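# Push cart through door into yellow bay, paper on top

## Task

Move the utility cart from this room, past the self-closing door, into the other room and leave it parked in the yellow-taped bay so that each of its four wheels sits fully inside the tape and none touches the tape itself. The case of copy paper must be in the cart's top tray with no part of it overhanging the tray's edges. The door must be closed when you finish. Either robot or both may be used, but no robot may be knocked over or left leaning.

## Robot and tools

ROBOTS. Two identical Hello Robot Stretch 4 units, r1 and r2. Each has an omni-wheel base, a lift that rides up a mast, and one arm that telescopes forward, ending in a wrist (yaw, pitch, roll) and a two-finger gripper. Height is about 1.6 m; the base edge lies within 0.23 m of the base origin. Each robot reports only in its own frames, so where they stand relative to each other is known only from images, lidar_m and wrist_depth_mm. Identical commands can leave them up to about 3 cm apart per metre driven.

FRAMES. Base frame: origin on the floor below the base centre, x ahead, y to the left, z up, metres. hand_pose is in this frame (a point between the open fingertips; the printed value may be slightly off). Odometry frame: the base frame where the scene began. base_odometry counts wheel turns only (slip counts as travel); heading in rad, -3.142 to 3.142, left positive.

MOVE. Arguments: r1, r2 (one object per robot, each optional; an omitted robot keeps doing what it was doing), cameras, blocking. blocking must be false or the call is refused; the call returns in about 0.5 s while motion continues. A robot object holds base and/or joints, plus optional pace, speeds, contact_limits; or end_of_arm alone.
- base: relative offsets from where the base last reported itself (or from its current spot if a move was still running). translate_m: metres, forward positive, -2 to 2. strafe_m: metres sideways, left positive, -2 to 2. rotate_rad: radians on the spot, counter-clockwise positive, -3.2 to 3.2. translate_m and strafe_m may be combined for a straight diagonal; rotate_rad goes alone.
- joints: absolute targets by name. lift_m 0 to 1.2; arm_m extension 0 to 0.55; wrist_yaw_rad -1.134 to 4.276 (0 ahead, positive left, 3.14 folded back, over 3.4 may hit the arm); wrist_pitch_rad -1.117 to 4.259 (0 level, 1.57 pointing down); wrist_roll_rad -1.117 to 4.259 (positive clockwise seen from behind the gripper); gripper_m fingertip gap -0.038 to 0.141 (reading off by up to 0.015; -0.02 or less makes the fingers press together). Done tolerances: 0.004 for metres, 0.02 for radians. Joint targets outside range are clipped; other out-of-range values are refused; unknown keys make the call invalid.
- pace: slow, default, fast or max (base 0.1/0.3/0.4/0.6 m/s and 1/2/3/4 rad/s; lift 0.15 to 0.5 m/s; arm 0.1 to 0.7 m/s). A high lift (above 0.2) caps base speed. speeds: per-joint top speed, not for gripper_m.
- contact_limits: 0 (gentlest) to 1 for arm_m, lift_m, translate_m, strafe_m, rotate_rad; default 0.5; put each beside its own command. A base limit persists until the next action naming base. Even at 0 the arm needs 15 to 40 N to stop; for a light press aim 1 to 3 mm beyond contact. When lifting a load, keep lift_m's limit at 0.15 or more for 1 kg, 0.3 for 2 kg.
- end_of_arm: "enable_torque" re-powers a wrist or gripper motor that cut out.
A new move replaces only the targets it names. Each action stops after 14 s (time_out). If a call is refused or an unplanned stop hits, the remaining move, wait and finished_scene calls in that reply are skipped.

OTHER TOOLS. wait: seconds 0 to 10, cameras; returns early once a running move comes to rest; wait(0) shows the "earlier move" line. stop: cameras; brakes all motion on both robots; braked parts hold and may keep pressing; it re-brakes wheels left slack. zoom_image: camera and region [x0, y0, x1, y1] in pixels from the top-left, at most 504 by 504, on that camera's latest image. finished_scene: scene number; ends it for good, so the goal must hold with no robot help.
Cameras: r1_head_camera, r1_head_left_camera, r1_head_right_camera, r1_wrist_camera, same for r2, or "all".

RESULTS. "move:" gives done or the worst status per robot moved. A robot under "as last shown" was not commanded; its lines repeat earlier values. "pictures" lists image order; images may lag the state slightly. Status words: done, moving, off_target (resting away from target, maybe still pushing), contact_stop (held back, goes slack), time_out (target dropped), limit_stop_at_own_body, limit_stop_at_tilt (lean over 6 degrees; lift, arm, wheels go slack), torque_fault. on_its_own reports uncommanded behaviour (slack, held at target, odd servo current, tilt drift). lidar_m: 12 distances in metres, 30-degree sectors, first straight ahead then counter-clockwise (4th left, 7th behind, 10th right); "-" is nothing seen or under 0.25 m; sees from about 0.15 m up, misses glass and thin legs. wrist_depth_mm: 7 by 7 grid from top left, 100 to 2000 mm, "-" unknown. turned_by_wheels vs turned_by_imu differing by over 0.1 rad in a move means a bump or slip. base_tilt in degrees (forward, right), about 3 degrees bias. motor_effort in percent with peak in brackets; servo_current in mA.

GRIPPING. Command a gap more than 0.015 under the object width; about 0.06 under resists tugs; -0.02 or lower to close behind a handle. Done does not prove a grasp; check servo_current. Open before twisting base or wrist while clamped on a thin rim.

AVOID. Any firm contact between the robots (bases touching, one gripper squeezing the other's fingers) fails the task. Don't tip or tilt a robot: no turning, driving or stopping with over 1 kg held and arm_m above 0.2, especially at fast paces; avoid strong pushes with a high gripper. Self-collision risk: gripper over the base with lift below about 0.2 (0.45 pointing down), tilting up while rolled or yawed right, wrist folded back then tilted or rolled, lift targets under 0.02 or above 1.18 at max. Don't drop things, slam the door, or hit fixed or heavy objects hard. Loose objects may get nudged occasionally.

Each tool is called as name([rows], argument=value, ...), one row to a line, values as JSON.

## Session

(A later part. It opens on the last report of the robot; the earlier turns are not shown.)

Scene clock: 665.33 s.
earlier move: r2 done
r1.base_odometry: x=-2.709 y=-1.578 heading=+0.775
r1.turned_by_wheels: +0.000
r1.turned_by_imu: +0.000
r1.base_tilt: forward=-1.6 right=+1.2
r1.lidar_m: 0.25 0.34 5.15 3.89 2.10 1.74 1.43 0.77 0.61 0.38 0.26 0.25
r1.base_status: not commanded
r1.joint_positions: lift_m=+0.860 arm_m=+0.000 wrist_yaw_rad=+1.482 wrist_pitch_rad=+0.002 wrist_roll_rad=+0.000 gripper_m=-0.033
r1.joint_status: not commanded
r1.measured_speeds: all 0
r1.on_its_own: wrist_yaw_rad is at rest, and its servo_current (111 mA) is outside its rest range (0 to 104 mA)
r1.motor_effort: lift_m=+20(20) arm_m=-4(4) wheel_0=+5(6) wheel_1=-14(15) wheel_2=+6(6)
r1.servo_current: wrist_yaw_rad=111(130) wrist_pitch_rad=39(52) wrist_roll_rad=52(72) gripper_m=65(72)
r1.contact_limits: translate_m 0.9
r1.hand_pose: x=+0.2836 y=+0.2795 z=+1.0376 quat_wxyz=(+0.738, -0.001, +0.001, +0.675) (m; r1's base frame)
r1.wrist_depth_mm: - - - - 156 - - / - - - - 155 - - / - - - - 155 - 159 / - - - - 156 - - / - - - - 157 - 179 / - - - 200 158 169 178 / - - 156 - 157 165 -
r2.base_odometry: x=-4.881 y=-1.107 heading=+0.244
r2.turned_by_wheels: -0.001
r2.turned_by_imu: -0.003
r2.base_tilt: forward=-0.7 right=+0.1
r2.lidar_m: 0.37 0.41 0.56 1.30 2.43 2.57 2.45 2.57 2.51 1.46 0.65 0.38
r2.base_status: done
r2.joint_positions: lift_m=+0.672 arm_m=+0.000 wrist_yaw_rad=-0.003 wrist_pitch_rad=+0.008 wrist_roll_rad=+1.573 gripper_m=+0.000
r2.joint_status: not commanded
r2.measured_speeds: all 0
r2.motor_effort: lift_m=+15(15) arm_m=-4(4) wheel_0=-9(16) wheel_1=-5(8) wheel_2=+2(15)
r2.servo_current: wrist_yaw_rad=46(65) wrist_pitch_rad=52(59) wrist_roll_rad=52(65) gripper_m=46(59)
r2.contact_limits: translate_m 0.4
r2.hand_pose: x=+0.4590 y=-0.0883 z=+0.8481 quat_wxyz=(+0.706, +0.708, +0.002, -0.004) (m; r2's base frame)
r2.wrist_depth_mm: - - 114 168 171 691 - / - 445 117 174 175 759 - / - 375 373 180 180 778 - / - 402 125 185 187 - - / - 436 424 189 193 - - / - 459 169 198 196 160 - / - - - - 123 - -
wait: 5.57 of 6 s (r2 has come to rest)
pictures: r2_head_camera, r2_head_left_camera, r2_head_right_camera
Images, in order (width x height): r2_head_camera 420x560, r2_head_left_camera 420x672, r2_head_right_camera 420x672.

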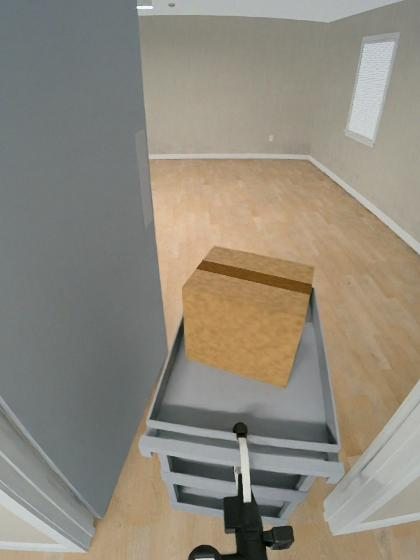

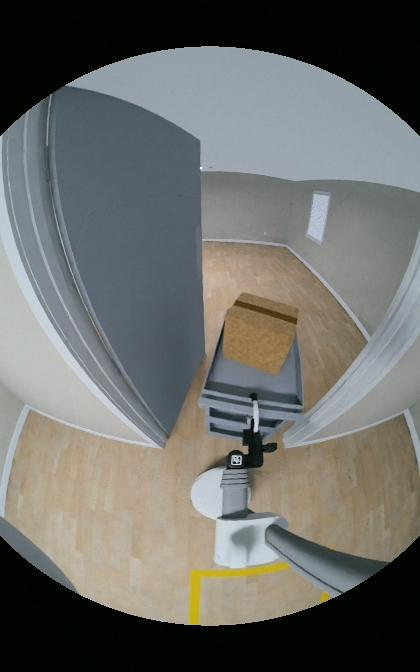

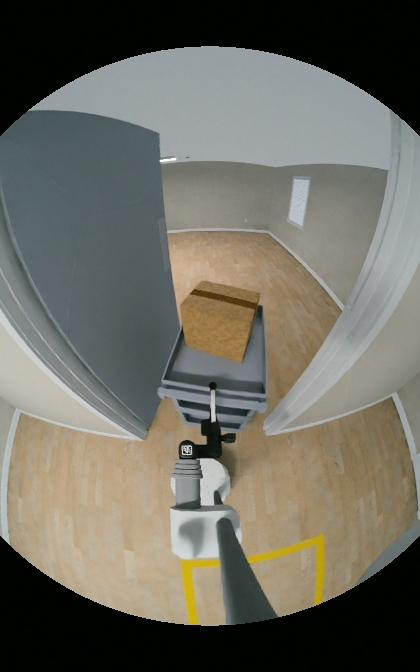

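move(r2={"base":{"translate_m":-0.9},"pace":"slow","contact_limits":{"translate_m":0.4}}, blocking=false)

wait(seconds=5, cameras=["r2_head_camera"])

wait(seconds=5, cameras=["r2_head_camera","r2_head_left_camera","r2_head_right_camera"])

Scene clock: 676.07 s.
move: r2 moving
r1.base_odometry: x=-2.709 y=-1.578 heading=+0.775
r1.turned_by_wheels: +0.000
r1.turned_by_imu: +0.000
r1.base_tilt: forward=-1.6 right=+1.2
r1.lidar_m: 0.25 0.32 5.15 3.91 2.11 1.72 1.40 0.77 0.61 0.38 0.26 0.25
r1.base_status: not commanded
r1.joint_positions: lift_m=+0.860 arm_m=+0.000 wrist_yaw_rad=+1.482 wrist_pitch_rad=+0.002 wrist_roll_rad=+0.000 gripper_m=-0.033
r1.joint_status: not commanded
r1.measured_speeds: all 0
r1.motor_effort: lift_m=+20(20) arm_m=-4(4) wheel_0=+5(6) wheel_1=-14(14) wheel_2=+6(6)
r1.servo_current: wrist_yaw_rad=98(130) wrist_pitch_rad=39(46) wrist_roll_rad=52(59) gripper_m=65(65)
r1.contact_limits: translate_m 0.9
r1.hand_pose: x=+0.2836 y=+0.2795 z=+1.0376 quat_wxyz=(+0.738, -0.001, +0.001, +0.675) (m; r1's base frame)
r1.wrist_depth_mm: - - - - 156 - - / - - - - 156 - - / - - - - 156 - 158 / - - - - 156 - - / - - - - 157 - 180 / - - - 201 158 168 178 / - - 157 - 157 165 -
r2.base_odometry: x=-4.893 y=-1.110 heading=+0.244
r2.turned_by_wheels: +0.000
r2.turned_by_imu: +0.000
r2.base_tilt: forward=-0.7 right=+0.1
r2.lidar_m: 0.37 0.41 0.59 1.39 2.44 2.59 2.45 2.56 2.51 1.49 0.66 0.37
r2.base_status: translate_m moving
r2.joint_positions: lift_m=+0.672 arm_m=+0.000 wrist_yaw_rad=-0.003 wrist_pitch_rad=+0.008 wrist_roll_rad=+1.573 gripper_m=+0.000
r2.joint_status: not commanded
r2.measured_speeds: translate_m=-0.048 strafe_m=+0.001 rotate_rad=+0.002 lift_m=+0.000 arm_m=+0.000 wrist_yaw_rad=+0.000 wrist_pitch_rad=+0.000 wrist_roll_rad=+0.000
r2.motor_effort: lift_m=+15(15) arm_m=-4(4) wheel_0=-9(15) wheel_1=-7(7) wheel_2=+10(10)
r2.servo_current: wrist_yaw_rad=39(59) wrist_pitch_rad=52(52) wrist_roll_rad=52(52) gripper_m=52(52)
r2.contact_limits: translate_m 0.4
r2.hand_pose: x=+0.4590 y=-0.0883 z=+0.8481 quat_wxyz=(+0.706, +0.708, +0.002, -0.004) (m; r2's base frame)
r2.wrist_depth_mm: - - 114 168 170 691 - / - 439 117 172 176 759 - / - 377 368 179 180 778 - / - 404 125 185 186 - - / - 436 424 189 193 - - / - 459 169 197 196 160 - / - - - - 131 - -
pictures: none

Scene clock: 681.07 s.
earlier move: r2 moving
r1.base_odometry: x=-2.709 y=-1.578 heading=+0.775
r1.turned_by_wheels: +0.000
r1.turned_by_imu: +0.000
r1.base_tilt: forward=-1.6 right=+1.2
r1.lidar_m: 0.25 0.34 5.15 3.91 2.08 1.75 1.43 0.76 0.62 0.37 0.25 0.25
r1.base_status: not commanded
r1.joint_positions: lift_m=+0.860 arm_m=+0.000 wrist_yaw_rad=+1.482 wrist_pitch_rad=+0.002 wrist_roll_rad=+0.000 gripper_m=-0.033
r1.joint_status: not commanded
r1.measured_speeds: all 0
r1.motor_effort: lift_m=+20(20) arm_m=-4(4) wheel_0=+5(6) wheel_1=-14(14) wheel_2=+6(6)
r1.servo_current: wrist_yaw_rad=111(130) wrist_pitch_rad=39(52) wrist_roll_rad=59(72) gripper_m=65(72)
r1.contact_limits: translate_m 0.9
r1.hand_pose: x=+0.2836 y=+0.2795 z=+1.0376 quat_wxyz=(+0.738, -0.001, +0.001, +0.675) (m; r1's base frame)
r1.wrist_depth_mm: - - - - 155 - - / - - - - 156 - - / - - - - 156 - 158 / - - - - 156 - - / - - - - 158 - 180 / - - - 200 158 169 178 / - - 156 - 157 165 -
r2.base_odometry: x=-5.366 y=-1.229 heading=+0.245
r2.turned_by_wheels: +0.001
r2.turned_by_imu: +0.005
r2.base_tilt: forward=-0.7 right=+0.1
r2.lidar_m: 0.36 0.37 1.20 2.33 2.44 2.06 1.97 2.06 2.49 2.37 1.20 0.40
r2.base_status: translate_m moving
r2.joint_positions: lift_m=+0.672 arm_m=+0.000 wrist_yaw_rad=+0.010 wrist_pitch_rad=+0.008 wrist_roll_rad=+1.573 gripper_m=+0.000
r2.joint_status: not commanded
r2.measured_speeds: translate_m=-0.100 strafe_m=-0.002 rotate_rad=-0.001 lift_m=+0.000 arm_m=+0.000 wrist_yaw_rad=+0.000 wrist_pitch_rad=+0.000 wrist_roll_rad=+0.000
r2.motor_effort: lift_m=+15(15) arm_m=-3(4) wheel_0=+0(15) wheel_1=-4(8) wheel_2=+13(16)
r2.servo_current: wrist_yaw_rad=59(78) wrist_pitch_rad=52(59) wrist_roll_rad=46(59) gripper_m=52(59)
r2.contact_limits: translate_m 0.4
r2.hand_pose: x=+0.4602 y=-0.0844 z=+0.8481 quat_wxyz=(+0.706, +0.708, +0.007, +0.001) (m; r2's base frame)
r2.wrist_depth_mm: - - 135 196 197 1618 1160 / - - - 196 197 1576 - / - - 392 196 196 - - / - 399 394 195 196 798 - / - 410 410 195 196 798 - / - 421 176 196 196 162 - / - 145 436 - 131 162 -
wait: 5.00 s; no rest
pictures: r2_head_camera
Images, in order (width x height): r2_head_camera 420x560.

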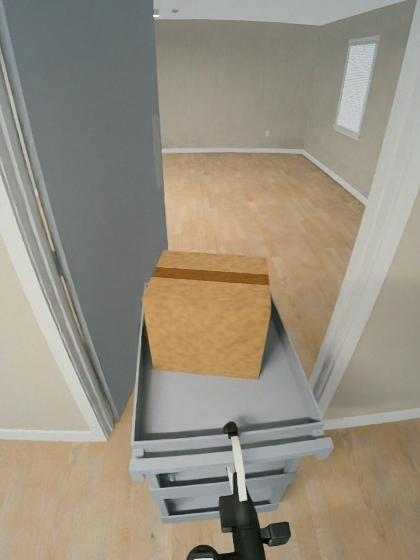

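Scene clock: 685.83 s.
earlier move: r2 done
r1.base_odometry: x=-2.709 y=-1.578 heading=+0.775
r1.turned_by_wheels: +0.000
r1.turned_by_imu: +0.000
r1.base_tilt: forward=-1.6 right=+1.2
r1.lidar_m: 0.25 0.35 5.17 3.88 2.09 1.77 1.44 0.78 0.63 0.38 0.25 0.25
r1.base_status: not commanded
r1.joint_positions: lift_m=+0.860 arm_m=+0.000 wrist_yaw_rad=+1.482 wrist_pitch_rad=+0.002 wrist_roll_rad=+0.000 gripper_m=-0.033
r1.joint_status: not commanded
r1.measured_speeds: all 0
r1.on_its_own: wrist_yaw_rad is at rest, and its servo_current (111 mA) is outside its rest range (0 to 104 mA)
r1.motor_effort: lift_m=+20(20) arm_m=-4(4) wheel_0=+5(6) wheel_1=-14(14) wheel_2=+6(6)
r1.servo_current: wrist_yaw_rad=111(130) wrist_pitch_rad=46(52) wrist_roll_rad=52(72) gripper_m=59(72)
r1.contact_limits: translate_m 0.9
r1.hand_pose: x=+0.2836 y=+0.2795 z=+1.0376 quat_wxyz=(+0.738, -0.001, +0.001, +0.675) (m; r1's base frame)
r1.wrist_depth_mm: - - - - 155 - - / - - - - 156 - - / - - - - 156 - 158 / - - - - 156 - - / - - - - 157 - 180 / - - - 201 158 169 178 / - - 156 - 157 166 -
r2.base_odometry: x=-5.754 y=-1.325 heading=+0.245
r2.turned_by_wheels: +0.000
r2.turned_by_imu: +0.003
r2.base_tilt: forward=-0.6 right=+0.0
r2.lidar_m: 0.30 0.31 1.76 2.31 2.26 1.64 1.55 1.65 2.22 2.40 1.79 0.41
r2.base_status: done
r2.joint_positions: lift_m=+0.672 arm_m=+0.000 wrist_yaw_rad=+0.010 wrist_pitch_rad=+0.008 wrist_roll_rad=+1.573 gripper_m=+0.000
r2.joint_status: not commanded
r2.measured_speeds: all 0
r2.motor_effort: lift_m=+15(15) arm_m=-4(4) wheel_0=+1(15) wheel_1=-3(8) wheel_2=+11(16)
r2.servo_current: wrist_yaw_rad=65(78) wrist_pitch_rad=52(59) wrist_roll_rad=39(65) gripper_m=52(59)
r2.contact_limits: translate_m 0.4
r2.hand_pose: x=+0.4602 y=-0.0844 z=+0.8481 quat_wxyz=(+0.706, +0.708, +0.007, +0.001) (m; r2's base frame)
r2.wrist_depth_mm: - - 168 238 253 273 1008 / - - - 226 231 1618 1138 / - - - 216 220 1576 - / - - 410 208 211 768 - / - 404 404 200 202 798 - / - 404 169 194 194 161 - / - 399 402 - 138 723 -
wait: 4.77 of 5 s (r2 has come to rest)
pictures: r2_head_camera, r2_head_left_camera, r2_head_right_camera
Images, in order (width x height): r2_head_camera 420x560, r2_head_left_camera 420x672, r2_head_right_camera 420x672.

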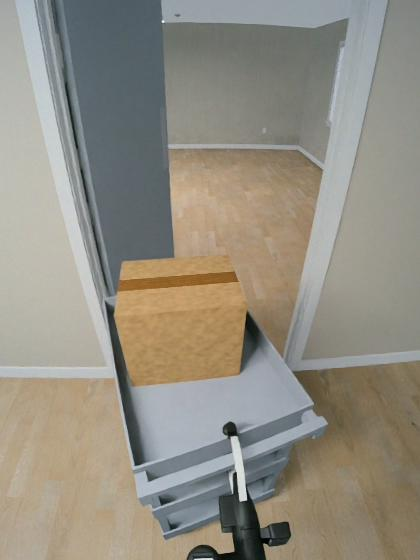

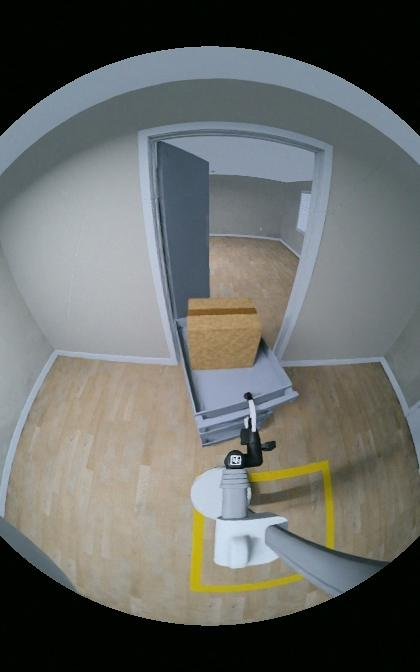

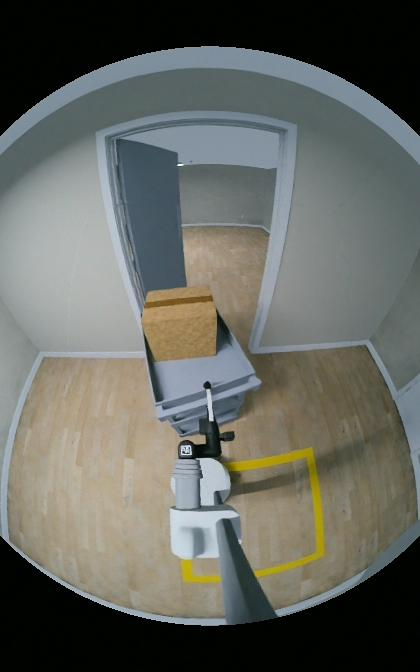

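move(r2={"base":{"translate_m":-0.85,"strafe_m":-0.3},"pace":"slow","contact_limits":{"translate_m":0.4}}, blocking=false)

wait(seconds=10, cameras=["r2_head_camera","r2_head_left_camera","r2_head_right_camera"])

Scene clock: 698.20 s.
move: r2 moving
r1.base_odometry: x=-2.709 y=-1.578 heading=+0.775
r1.turned_by_wheels: +0.000
r1.turned_by_imu: +0.000
r1.base_tilt: forward=-1.6 right=+1.2
r1.lidar_m: 0.25 0.34 5.18 3.87 2.09 1.73 1.43 0.74 0.63 0.39 0.25 0.25
r1.base_status: not commanded
r1.joint_positions: lift_m=+0.860 arm_m=+0.000 wrist_yaw_rad=+1.482 wrist_pitch_rad=+0.002 wrist_roll_rad=+0.000 gripper_m=-0.033
r1.joint_status: not commanded
r1.measured_speeds: all 0
r1.motor_effort: lift_m=+20(20) arm_m=-4(4) wheel_0=+5(6) wheel_1=-14(14) wheel_2=+6(6)
r1.servo_current: wrist_yaw_rad=117(117) wrist_pitch_rad=46(46) wrist_roll_rad=46(72) gripper_m=65(72)
r1.contact_limits: translate_m 0.9
r1.hand_pose: x=+0.2836 y=+0.2795 z=+1.0376 quat_wxyz=(+0.738, -0.001, +0.001, +0.675) (m; r1's base frame)
r1.wrist_depth_mm: - - - - 156 - - / - - - - 156 - - / - - - - 155 - 159 / - - - - 156 - - / - - - - 158 - 179 / - - - 200 158 169 178 / - - 156 - 157 165 -
r2.base_odometry: x=-5.765 y=-1.333 heading=+0.246
r2.turned_by_wheels: +0.001
r2.turned_by_imu: +0.002
r2.base_tilt: forward=-0.6 right=+0.1
r2.lidar_m: 0.30 0.30 1.79 2.34 2.27 1.61 1.56 1.62 2.21 2.39 1.82 0.42
r2.base_status: translate_m moving; strafe_m moving
r2.joint_positions: lift_m=+0.672 arm_m=+0.000 wrist_yaw_rad=+0.010 wrist_pitch_rad=+0.008 wrist_roll_rad=+1.573 gripper_m=+0.000
r2.joint_status: not commanded
r2.measured_speeds: translate_m=-0.048 strafe_m=-0.017 rotate_rad=+0.003 lift_m=+0.000 arm_m=+0.000 wrist_yaw_rad=+0.001 wrist_pitch_rad=+0.000 wrist_roll_rad=+0.000
r2.motor_effort: lift_m=+15(15) arm_m=-3(4) wheel_0=+3(4) wheel_1=-4(9) wheel_2=+16(17)
r2.servo_current: wrist_yaw_rad=72(72) wrist_pitch_rad=59(59) wrist_roll_rad=46(52) gripper_m=46(52)
r2.contact_limits: translate_m 0.4
r2.hand_pose: x=+0.4602 y=-0.0844 z=+0.8481 quat_wxyz=(+0.706, +0.708, +0.007, +0.001) (m; r2's base frame)
r2.wrist_depth_mm: - - 170 238 254 273 1008 / - - - 227 231 1618 1118 / - - - 217 221 1708 - / - - 410 208 210 759 - / - 407 404 200 202 798 - / - 399 169 193 195 161 - / - 399 404 - 138 715 -
pictures: none

Scene clock: 707.93 s.
earlier move: r2 done
r1.base_odometry: x=-2.709 y=-1.578 heading=+0.775
r1.turned_by_wheels: +0.000
r1.turned_by_imu: -0.001
r1.base_tilt: forward=-1.6 right=+1.2
r1.lidar_m: 0.25 0.33 5.17 3.91 2.12 1.77 1.43 0.77 0.62 0.41 0.27 0.25
r1.base_status: not commanded
r1.joint_positions: lift_m=+0.860 arm_m=+0.000 wrist_yaw_rad=+1.482 wrist_pitch_rad=+0.002 wrist_roll_rad=+0.000 gripper_m=-0.033
r1.joint_status: not commanded
r1.measured_speeds: all 0
r1.on_its_own: wrist_yaw_rad is at rest, and its servo_current (117 mA) is outside its rest range (0 to 104 mA)
r1.motor_effort: lift_m=+20(20) arm_m=-4(4) wheel_0=+5(6) wheel_1=-14(14) wheel_2=+6(6)
r1.servo_current: wrist_yaw_rad=117(130) wrist_pitch_rad=46(52) wrist_roll_rad=65(72) gripper_m=65(72)
r1.contact_limits: translate_m 0.9
r1.hand_pose: x=+0.2836 y=+0.2795 z=+1.0376 quat_wxyz=(+0.738, -0.001, +0.001, +0.675) (m; r1's base frame)
r1.wrist_depth_mm: - - - - 156 - - / - - - - 156 - - / - - - - 156 - 159 / - - - - 156 - - / - - - - 158 - 180 / - - - 200 158 168 178 / - - 157 - 157 165 -
r2.base_odometry: x=-6.505 y=-1.824 heading=+0.247
r2.turned_by_wheels: +0.000
r2.turned_by_imu: +0.014
r2.base_tilt: forward=-0.6 right=+0.0
r2.lidar_m: 0.26 0.25 2.72 2.61 1.04 0.76 0.72 0.74 1.04 2.08 2.21 0.45
r2.base_status: done
r2.joint_positions: lift_m=+0.672 arm_m=+0.000 wrist_yaw_rad=+0.023 wrist_pitch_rad=+0.008 wrist_roll_rad=+1.573 gripper_m=+0.000
r2.joint_status: not commanded
r2.measured_speeds: all 0
r2.on_its_own: wrist_yaw_rad is at rest, and its servo_current (150 mA) is outside its rest range (0 to 104 mA)
r2.motor_effort: lift_m=+15(15) arm_m=-4(4) wheel_0=+8(14) wheel_1=-1(9) wheel_2=+14(19)
r2.servo_current: wrist_yaw_rad=150(156) wrist_pitch_rad=52(59) wrist_roll_rad=46(59) gripper_m=52(59)
r2.contact_limits: translate_m 0.4
r2.hand_pose: x=+0.4612 y=-0.0807 z=+0.8481 quat_wxyz=(+0.706, +0.708, +0.011, +0.005) (m; r2's base frame)
r2.wrist_depth_mm: - - - 289 - 1576 1118 / - - - 304 334 1336 1060 / 1756 - - 281 336 1464 407 / 1808 - - 248 274 1618 473 / 1808 - - 222 231 1863 - / 1863 410 183 201 196 163 - / - 160 181 - 135 732 -
wait: 9.73 of 10 s (r2 has come to rest)
pictures: r2_head_camera, r2_head_left_camera, r2_head_right_camera
Images, in order (width x height): r2_head_camera 420x560, r2_head_left_camera 420x672, r2_head_right_camera 420x672.

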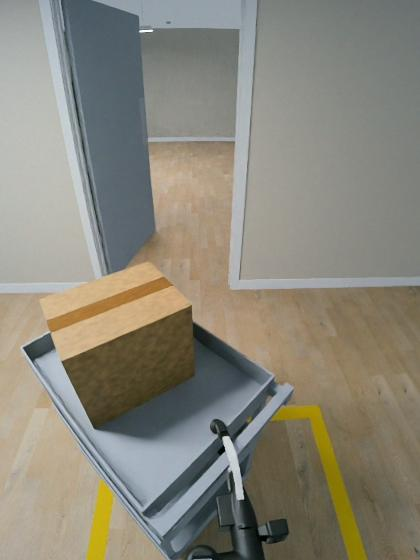

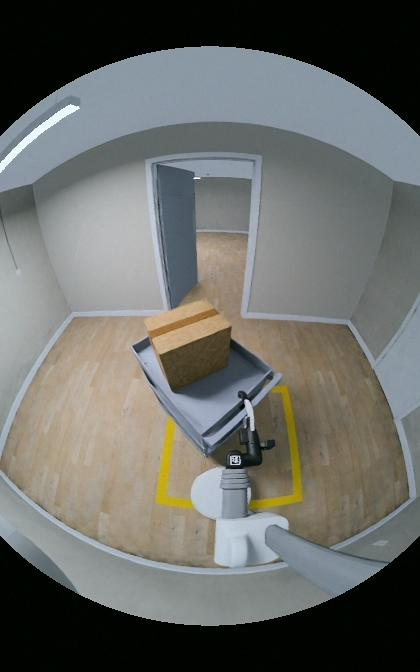

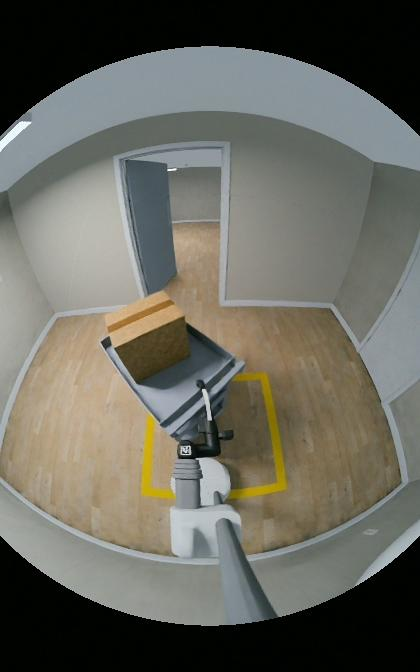

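move(r2={"base":{"strafe_m":-0.38},"pace":"slow","contact_limits":{"strafe_m":0.5}}, blocking=false)

wait(seconds=5, cameras=["r2_head_camera"])

move(r2={"base":{"strafe_m":0.26},"pace":"slow","contact_limits":{"strafe_m":0.5}}, blocking=false)

wait(seconds=4, cameras=["r2_head_camera","r2_head_left_camera","r2_head_right_camera"])

Scene clock: 720.60 s.
move: r2 moving
r1.base_odometry: x=-2.709 y=-1.578 heading=+0.775
r1.turned_by_wheels: +0.000
r1.turned_by_imu: +0.000
r1.base_tilt: forward=-1.5 right=+1.2
r1.lidar_m: 0.25 0.34 5.16 3.89 2.08 1.75 1.42 0.77 0.60 0.39 0.25 0.25
r1.base_status: not commanded
r1.joint_positions: lift_m=+0.860 arm_m=+0.000 wrist_yaw_rad=+1.482 wrist_pitch_rad=+0.002 wrist_roll_rad=+0.000 gripper_m=-0.033
r1.joint_status: not commanded
r1.measured_speeds: all 0
r1.motor_effort: lift_m=+20(20) arm_m=-4(4) wheel_0=+5(6) wheel_1=-14(14) wheel_2=+6(6)
r1.servo_current: wrist_yaw_rad=104(130) wrist_pitch_rad=39(46) wrist_roll_rad=33(59) gripper_m=65(65)
r1.contact_limits: translate_m 0.9
r1.hand_pose: x=+0.2836 y=+0.2795 z=+1.0376 quat_wxyz=(+0.738, -0.001, +0.001, +0.675) (m; r1's base frame)
r1.wrist_depth_mm: - - - - 155 - - / - - - - 156 - - / - - - - 156 - 158 / - - - - 156 - - / - - - - 158 - 180 / - - - 201 158 169 178 / - - 157 - 157 165 -
r2.base_odometry: x=-6.501 y=-1.837 heading=+0.248
r2.turned_by_wheels: +0.002
r2.turned_by_imu: +0.003
r2.base_tilt: forward=-0.7 right=+0.0
r2.lidar_m: 0.25 0.25 2.75 2.64 1.06 0.75 0.72 0.76 1.06 2.09 2.19 0.45
r2.base_status: strafe_m moving
r2.joint_positions: lift_m=+0.672 arm_m=+0.000 wrist_yaw_rad=+0.024 wrist_pitch_rad=+0.008 wrist_roll_rad=+1.573 gripper_m=+0.000
r2.joint_status: not commanded
r2.measured_speeds: translate_m=+0.000 strafe_m=-0.057 rotate_rad=+0.000 lift_m=+0.000 arm_m=+0.000 wrist_yaw_rad=+0.000 wrist_pitch_rad=+0.000 wrist_roll_rad=+0.000
r2.motor_effort: lift_m=+15(15) arm_m=-3(4) wheel_0=+18(24) wheel_1=-3(4) wheel_2=+5(10)
r2.servo_current: wrist_yaw_rad=130(150) wrist_pitch_rad=52(59) wrist_roll_rad=52(52) gripper_m=52(52)
r2.contact_limits: strafe_m 0.5
r2.hand_pose: x=+0.4613 y=-0.0805 z=+0.8481 quat_wxyz=(+0.706, +0.708, +0.011, +0.006) (m; r2's base frame)
r2.wrist_depth_mm: - - - 289 - 1618 1138 / - - - 304 - 1537 1138 / 1756 - - 281 334 1464 407 / 1808 - - 249 273 1618 473 / 1863 - - 221 232 1808 - / 1863 415 183 200 197 163 - / - 160 180 - 135 732 -
pictures: none

Scene clock: 725.03 s.
earlier move: r2 done
r1.base_odometry: x=-2.709 y=-1.578 heading=+0.775
r1.turned_by_wheels: +0.000
r1.turned_by_imu: +0.000
r1.base_tilt: forward=-1.5 right=+1.2
r1.lidar_m: 0.25 0.34 5.14 3.88 2.10 1.75 1.40 0.74 0.62 0.38 0.26 0.25
r1.base_status: not commanded
r1.joint_positions: lift_m=+0.860 arm_m=+0.000 wrist_yaw_rad=+1.482 wrist_pitch_rad=+0.002 wrist_roll_rad=+0.000 gripper_m=-0.033
r1.joint_status: not commanded
r1.measured_speeds: all 0
r1.motor_effort: lift_m=+20(20) arm_m=-4(4) wheel_0=+5(6) wheel_1=-14(14) wheel_2=+6(6)
r1.servo_current: wrist_yaw_rad=104(130) wrist_pitch_rad=46(52) wrist_roll_rad=59(78) gripper_m=65(72)
r1.contact_limits: translate_m 0.9
r1.hand_pose: x=+0.2836 y=+0.2795 z=+1.0376 quat_wxyz=(+0.738, -0.001, +0.001, +0.675) (m; r1's base frame)
r1.wrist_depth_mm: - - - - 156 - - / - - - - 156 - - / - - - - 156 - 158 / - - - - 156 - - / - - - - 158 - 179 / - - - 200 158 168 178 / - - 156 - 157 166 -
r2.base_odometry: x=-6.411 y=-2.192 heading=+0.248
r2.turned_by_wheels: -0.001
r2.turned_by_imu: +0.006
r2.base_tilt: forward=-0.7 right=+0.0
r2.lidar_m: 0.25 0.25 0.71 2.72 1.01 0.76 0.71 0.77 1.05 1.73 1.81 0.53
r2.base_status: done
r2.joint_positions: lift_m=+0.672 arm_m=+0.000 wrist_yaw_rad=+0.024 wrist_pitch_rad=-0.002 wrist_roll_rad=+1.572 gripper_m=+0.000
r2.joint_status: not commanded
r2.measured_speeds: all 0
r2.on_its_own: wrist_yaw_rad is at rest, and its servo_current (143 mA) is outside its rest range (0 to 104 mA)
r2.motor_effort: lift_m=+13(15) arm_m=+5(6) wheel_0=+9(24) wheel_1=+0(4) wheel_2=+5(10)
r2.servo_current: wrist_yaw_rad=143(163) wrist_pitch_rad=46(59) wrist_roll_rad=52(59) gripper_m=52(59)
r2.contact_limits: strafe_m 0.5
r2.hand_pose: x=+0.4612 y=-0.0805 z=+0.8511 quat_wxyz=(+0.707, +0.707, +0.008, +0.009) (m; r2's base frame)
r2.wrist_depth_mm: - - - - - 1618 1205 / - - - 327 - 1708 1255 / - - - 290 357 373 1182 / - - - 216 317 1576 1229 / 1863 - - 179 253 1863 1336 / 1983 - - 147 184 1576 525 / - 1921 164 - 192 - -
wait: 4.43 of 5 s (r2 has come to rest)
pictures: r2_head_camera
Images, in order (width x height): r2_head_camera 420x560.

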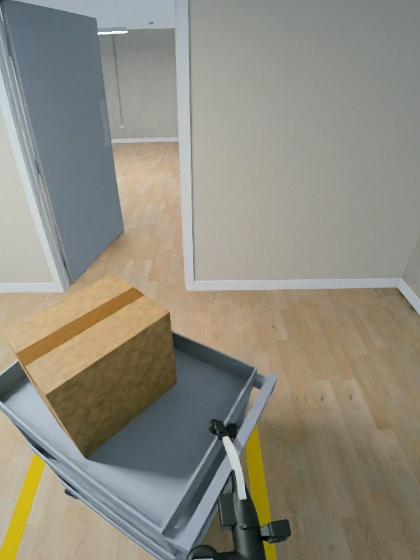

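Scene clock: 725.53 s.
move: r2 moving
r1: as last shown
r1.lidar_m: 0.25 0.33 5.15 3.89 2.10 1.75 1.41 0.76 0.63 0.40 0.26 0.25
r1.motor_effort: lift_m=+20(20) arm_m=-4(4) wheel_0=+5(5) wheel_1=-14(14) wheel_2=+6(6)
r1.servo_current: wrist_yaw_rad=91(124) wrist_pitch_rad=52(52) wrist_roll_rad=46(59) gripper_m=52(72)
r1.contact_limits: translate_m 0.9
r1.wrist_depth_mm: - - - - 156 - - / - - - - 156 - - / - - - - 155 - 159 / - - - - 156 - - / - - - - 158 - 179 / - - - 201 158 169 177 / - - 157 - 157 166 -
r2.base_odometry: x=-6.415 y=-2.178 heading=+0.248
r2.turned_by_wheels: +0.000
r2.turned_by_imu: +0.000
r2.base_tilt: forward=-0.7 right=+0.1
r2.lidar_m: 0.25 0.25 0.75 2.72 1.04 0.75 0.72 0.77 1.07 1.75 1.79 0.54
r2.base_status: strafe_m moving
r2.joint_positions: lift_m=+0.672 arm_m=+0.000 wrist_yaw_rad=+0.021 wrist_pitch_rad=-0.002 wrist_roll_rad=+1.572 gripper_m=+0.000
r2.joint_status: not commanded
r2.measured_speeds: translate_m=+0.000 strafe_m=+0.056 rotate_rad=-0.001 lift_m=+0.000 arm_m=+0.000 wrist_yaw_rad=-0.035 wrist_pitch_rad=+0.000 wrist_roll_rad=+0.000
r2.motor_effort: lift_m=+13(13) arm_m=+6(6) wheel_0=-7(9) wheel_1=+12(13) wheel_2=+1(4)
r2.servo_current: wrist_yaw_rad=111(163) wrist_pitch_rad=39(46) wrist_roll_rad=39(65) gripper_m=46(59)
r2.contact_limits: strafe_m 0.5
r2.hand_pose: x=+0.4609 y=-0.0815 z=+0.8511 quat_wxyz=(+0.707, +0.708, +0.007, +0.008) (m; r2's base frame)
r2.wrist_depth_mm: - - - - - 1618 1205 / - - - 327 - 1661 1229 / - - - 274 353 373 1160 / - - - 216 317 1576 1281 / 1921 - - 178 253 1921 1308 / 1921 - - 147 184 1618 521 / - 1863 164 - 193 - -
pictures: none

Scene clock: 728.80 s.
earlier move: r2 done
r1.base_odometry: x=-2.709 y=-1.578 heading=+0.775
r1.turned_by_wheels: +0.000
r1.turned_by_imu: +0.000
r1.base_tilt: forward=-1.5 right=+1.2
r1.lidar_m: 0.25 0.33 5.15 3.89 2.09 1.76 1.44 0.76 0.63 0.39 0.25 0.25
r1.base_status: not commanded
r1.joint_positions: lift_m=+0.860 arm_m=+0.000 wrist_yaw_rad=+1.482 wrist_pitch_rad=+0.002 wrist_roll_rad=+0.000 gripper_m=-0.033
r1.joint_status: not commanded
r1.measured_speeds: all 0
r1.motor_effort: lift_m=+20(20) arm_m=-4(4) wheel_0=+5(6) wheel_1=-14(14) wheel_2=+6(6)
r1.servo_current: wrist_yaw_rad=104(130) wrist_pitch_rad=46(52) wrist_roll_rad=59(65) gripper_m=65(72)
r1.contact_limits: translate_m 0.9
r1.hand_pose: x=+0.2836 y=+0.2795 z=+1.0376 quat_wxyz=(+0.738, -0.001, +0.001, +0.675) (m; r1's base frame)
r1.wrist_depth_mm: - - - - 155 - - / - - - - 156 - - / - - - - 156 - 159 / - - - - 156 - - / - - - - 158 - 179 / - - - 200 158 169 178 / - - 156 - 157 166 -
r2.base_odometry: x=-6.475 y=-1.940 heading=+0.247
r2.turned_by_wheels: -0.001
r2.turned_by_imu: -0.004
r2.base_tilt: forward=-0.7 right=+0.1
r2.lidar_m: 0.28 0.25 2.83 2.75 1.02 0.77 0.71 0.75 1.06 2.00 2.06 0.48
r2.base_status: done
r2.joint_positions: lift_m=+0.672 arm_m=+0.000 wrist_yaw_rad=-0.016 wrist_pitch_rad=-0.002 wrist_roll_rad=+1.571 gripper_m=+0.000
r2.joint_status: not commanded
r2.measured_speeds: all 0
r2.motor_effort: lift_m=+13(13) arm_m=+6(6) wheel_0=-11(18) wheel_1=+1(13) wheel_2=-4(5)
r2.servo_current: wrist_yaw_rad=85(163) wrist_pitch_rad=39(46) wrist_roll_rad=39(65) gripper_m=46(59)
r2.contact_limits: strafe_m 0.5
r2.hand_pose: x=+0.4577 y=-0.0922 z=+0.8511 quat_wxyz=(+0.707, +0.707, -0.006, -0.005) (m; r2's base frame)
r2.wrist_depth_mm: - - - 246 - 1661 1229 / - - - 212 297 309 315 / - - - 196 265 1618 1255 / - - - 183 244 1708 535 / 1863 1921 436 167 221 750 - / 1863 430 418 154 204 - - / 1863 410 163 - 197 193 -
wait: 3.27 of 4 s (r2 has come to rest)
pictures: r2_head_camera, r2_head_left_camera, r2_head_right_camera
Images, in order (width x height): r2_head_camera 420x560, r2_head_left_camera 420x672, r2_head_right_camera 420x672.

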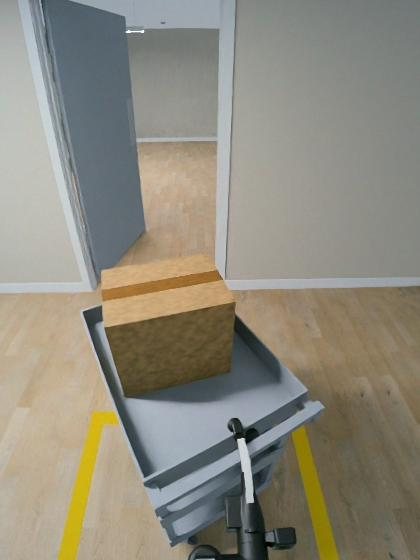

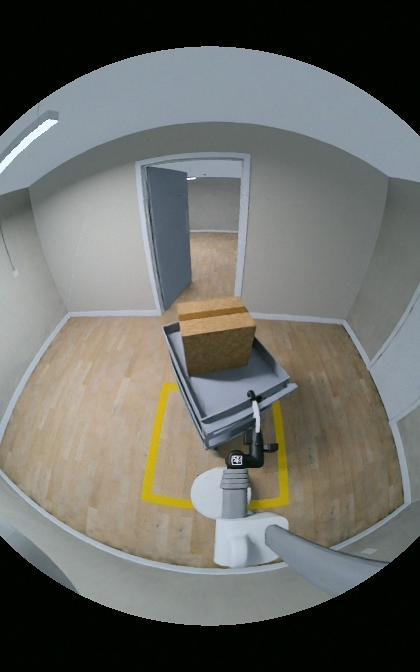

